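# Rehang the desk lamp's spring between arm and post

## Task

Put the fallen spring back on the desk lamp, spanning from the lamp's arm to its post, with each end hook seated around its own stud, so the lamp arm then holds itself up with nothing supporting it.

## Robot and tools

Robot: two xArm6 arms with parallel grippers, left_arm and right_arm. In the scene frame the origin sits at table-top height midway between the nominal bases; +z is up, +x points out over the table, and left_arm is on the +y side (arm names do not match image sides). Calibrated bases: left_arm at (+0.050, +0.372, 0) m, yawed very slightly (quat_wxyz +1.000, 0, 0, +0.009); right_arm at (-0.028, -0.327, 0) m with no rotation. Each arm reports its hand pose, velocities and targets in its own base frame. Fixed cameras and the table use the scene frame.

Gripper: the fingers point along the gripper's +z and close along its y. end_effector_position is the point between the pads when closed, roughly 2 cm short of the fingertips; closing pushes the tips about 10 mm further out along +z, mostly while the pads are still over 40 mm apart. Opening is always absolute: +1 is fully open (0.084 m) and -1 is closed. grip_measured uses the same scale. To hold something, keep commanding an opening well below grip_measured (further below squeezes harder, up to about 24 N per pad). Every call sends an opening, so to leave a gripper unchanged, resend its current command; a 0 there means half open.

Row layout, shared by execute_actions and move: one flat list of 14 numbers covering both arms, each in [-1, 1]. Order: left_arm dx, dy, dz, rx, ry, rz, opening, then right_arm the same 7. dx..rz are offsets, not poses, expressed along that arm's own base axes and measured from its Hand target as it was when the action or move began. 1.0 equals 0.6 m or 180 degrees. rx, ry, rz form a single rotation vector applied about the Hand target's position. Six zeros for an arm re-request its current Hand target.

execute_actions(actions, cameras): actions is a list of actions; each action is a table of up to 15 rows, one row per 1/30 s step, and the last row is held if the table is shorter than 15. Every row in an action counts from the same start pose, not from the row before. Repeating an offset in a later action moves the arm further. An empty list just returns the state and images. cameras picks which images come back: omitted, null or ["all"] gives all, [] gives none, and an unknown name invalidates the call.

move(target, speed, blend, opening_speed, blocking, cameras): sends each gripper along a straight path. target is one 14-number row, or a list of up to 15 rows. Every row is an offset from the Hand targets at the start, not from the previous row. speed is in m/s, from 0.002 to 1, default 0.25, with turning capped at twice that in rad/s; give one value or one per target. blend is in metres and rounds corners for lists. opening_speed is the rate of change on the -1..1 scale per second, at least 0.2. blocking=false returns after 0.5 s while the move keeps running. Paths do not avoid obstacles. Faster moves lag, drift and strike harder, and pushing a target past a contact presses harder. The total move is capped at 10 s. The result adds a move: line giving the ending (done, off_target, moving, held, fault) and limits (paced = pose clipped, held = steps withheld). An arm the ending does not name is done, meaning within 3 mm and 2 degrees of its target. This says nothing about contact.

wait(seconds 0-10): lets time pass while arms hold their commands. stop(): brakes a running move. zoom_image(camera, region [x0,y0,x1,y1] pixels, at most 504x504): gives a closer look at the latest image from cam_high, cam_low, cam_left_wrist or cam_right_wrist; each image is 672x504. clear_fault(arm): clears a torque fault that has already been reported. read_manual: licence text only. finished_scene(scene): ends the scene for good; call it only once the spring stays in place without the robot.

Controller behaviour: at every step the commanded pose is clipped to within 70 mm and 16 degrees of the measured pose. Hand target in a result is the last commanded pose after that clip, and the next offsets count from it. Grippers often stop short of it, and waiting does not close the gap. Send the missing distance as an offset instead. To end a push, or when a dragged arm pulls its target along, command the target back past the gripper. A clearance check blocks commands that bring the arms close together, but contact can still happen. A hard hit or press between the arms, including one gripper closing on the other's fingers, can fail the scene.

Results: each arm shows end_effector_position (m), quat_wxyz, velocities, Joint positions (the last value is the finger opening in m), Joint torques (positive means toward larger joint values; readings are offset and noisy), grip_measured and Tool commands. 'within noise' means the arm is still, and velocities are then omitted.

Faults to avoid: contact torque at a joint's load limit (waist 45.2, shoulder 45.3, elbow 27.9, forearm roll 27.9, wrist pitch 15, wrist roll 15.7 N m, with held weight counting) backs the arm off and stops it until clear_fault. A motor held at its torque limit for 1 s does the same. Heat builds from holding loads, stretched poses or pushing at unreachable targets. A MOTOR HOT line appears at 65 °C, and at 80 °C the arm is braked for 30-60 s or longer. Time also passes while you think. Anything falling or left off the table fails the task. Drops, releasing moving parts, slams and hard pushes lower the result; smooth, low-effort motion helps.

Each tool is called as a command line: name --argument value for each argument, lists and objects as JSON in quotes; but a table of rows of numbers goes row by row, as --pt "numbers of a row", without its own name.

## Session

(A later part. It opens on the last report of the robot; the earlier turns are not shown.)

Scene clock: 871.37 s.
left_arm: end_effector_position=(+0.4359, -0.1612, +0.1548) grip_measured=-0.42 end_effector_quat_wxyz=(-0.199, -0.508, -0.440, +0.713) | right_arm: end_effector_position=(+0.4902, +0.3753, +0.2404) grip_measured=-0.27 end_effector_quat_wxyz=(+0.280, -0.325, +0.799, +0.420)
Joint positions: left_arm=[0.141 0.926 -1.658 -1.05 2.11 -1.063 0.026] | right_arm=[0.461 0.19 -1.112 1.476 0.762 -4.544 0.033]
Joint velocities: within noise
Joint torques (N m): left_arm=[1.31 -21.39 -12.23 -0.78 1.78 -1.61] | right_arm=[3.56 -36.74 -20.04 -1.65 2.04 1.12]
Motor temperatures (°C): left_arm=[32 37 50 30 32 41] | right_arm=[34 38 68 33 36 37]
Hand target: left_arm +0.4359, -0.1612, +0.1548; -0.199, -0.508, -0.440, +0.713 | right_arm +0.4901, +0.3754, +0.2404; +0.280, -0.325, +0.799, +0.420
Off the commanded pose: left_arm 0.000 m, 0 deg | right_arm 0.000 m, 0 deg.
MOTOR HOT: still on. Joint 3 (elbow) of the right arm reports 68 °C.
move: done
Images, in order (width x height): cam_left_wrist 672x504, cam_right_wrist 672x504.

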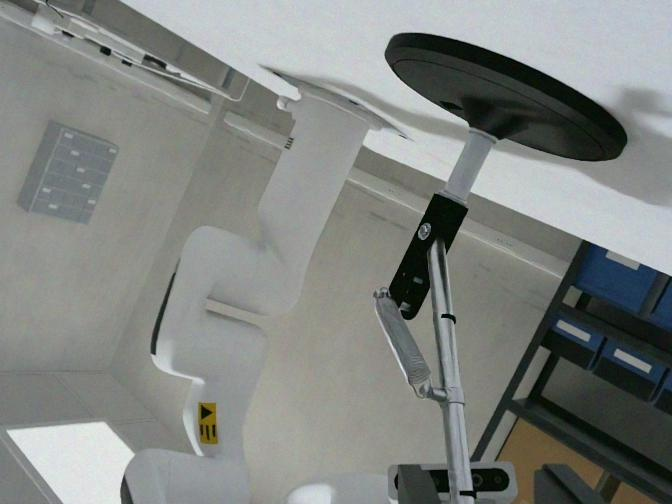

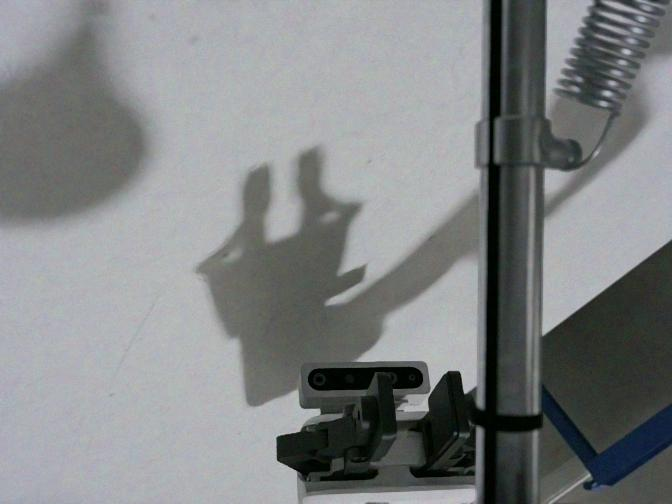

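move --pt "0 0 0 0 0 0 -0.4 -0.0116 -0.0569 0.0325 0 0 0 -0.25" --pt "0 0 0 0 0 0 -0.4 -0.0465 -0.2275 0.1 0 0 0 -0.25" --speed '[0.06,0.2]'

zoom_image --camera "cam_left_wrist" --region '[360, 276, 480, 410]'

Scene clock: 874.83 s.
left_arm: end_effector_position=(+0.4359, -0.1612, +0.1548) grip_measured=-0.42 end_effector_quat_wxyz=(-0.199, -0.508, -0.440, +0.713) | right_arm: end_effector_position=(+0.4622, +0.2389, +0.3004) grip_measured=-0.27 end_effector_quat_wxyz=(+0.280, -0.325, +0.799, +0.420)
Joint positions: left_arm=[0.141 0.926 -1.658 -1.05 2.11 -1.063 0.026] | right_arm=[0.145 -0.113 -0.92 1.254 1.041 -4.476 0.033]
Joint velocities: within noise
Joint torques (N m): left_arm=[0.75 -21.59 -12.61 -1.08 1.73 -1.58] | right_arm=[-3.7 -28.86 -20.86 -1.7 1.97 1.03]
Motor temperatures (°C): left_arm=[32 37 50 30 32 41] | right_arm=[34 38 67 33 36 37]
Hand target: left_arm +0.4359, -0.1612, +0.1548; -0.199, -0.508, -0.440, +0.713 | right_arm +0.4622, +0.2389, +0.3004; +0.280, -0.325, +0.799, +0.420
Off the commanded pose: left_arm 0.000 m, 0 deg | right_arm 0.000 m, 0 deg.
MOTOR HOT: still on. Joint 3 (elbow) of the right arm reports 67 °C.
move: done

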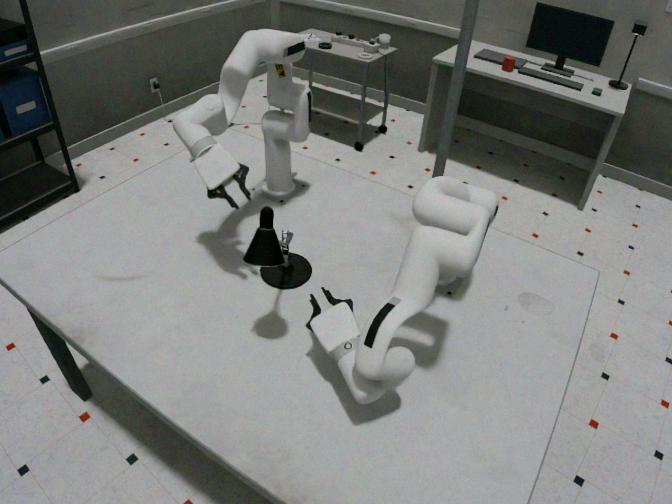

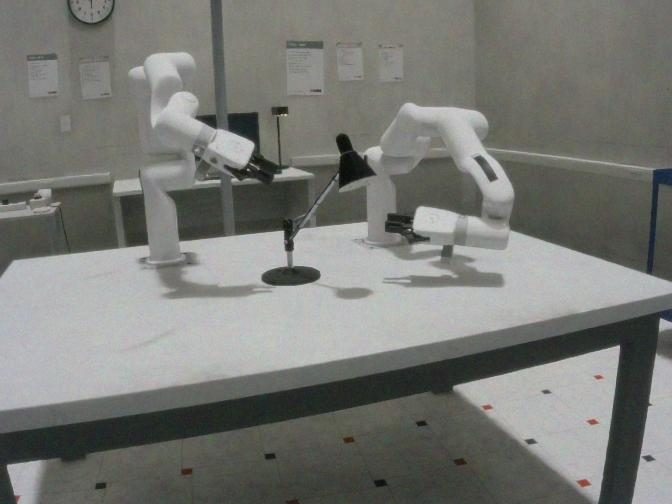

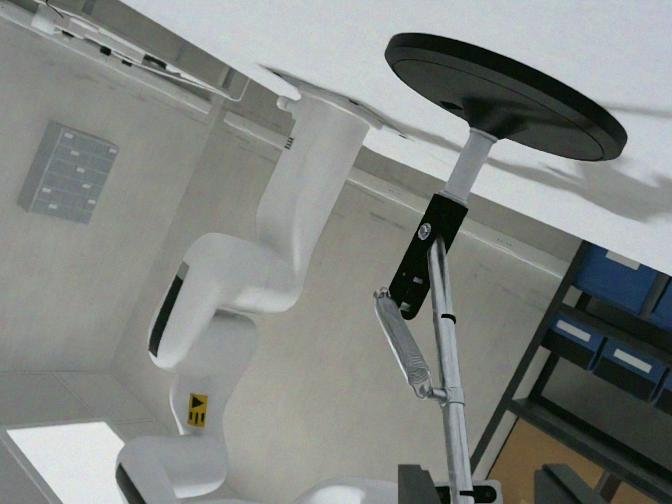

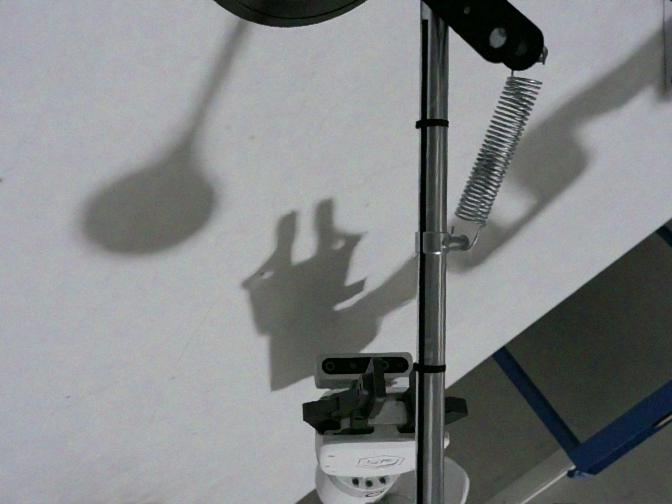

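Scaled by 3.761 from the camera's 672x504 image, which has a finer 960x720 frame.

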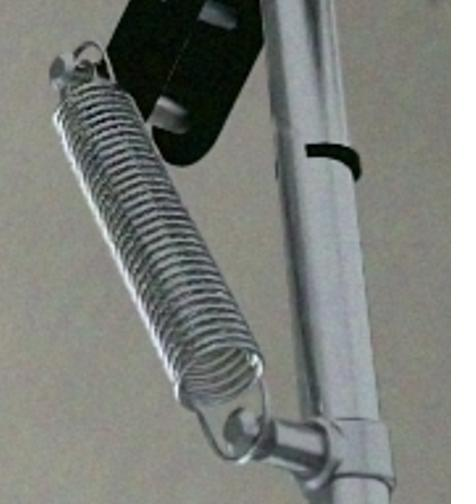

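finished_scene --scene 2

The scene is finished: the task was done.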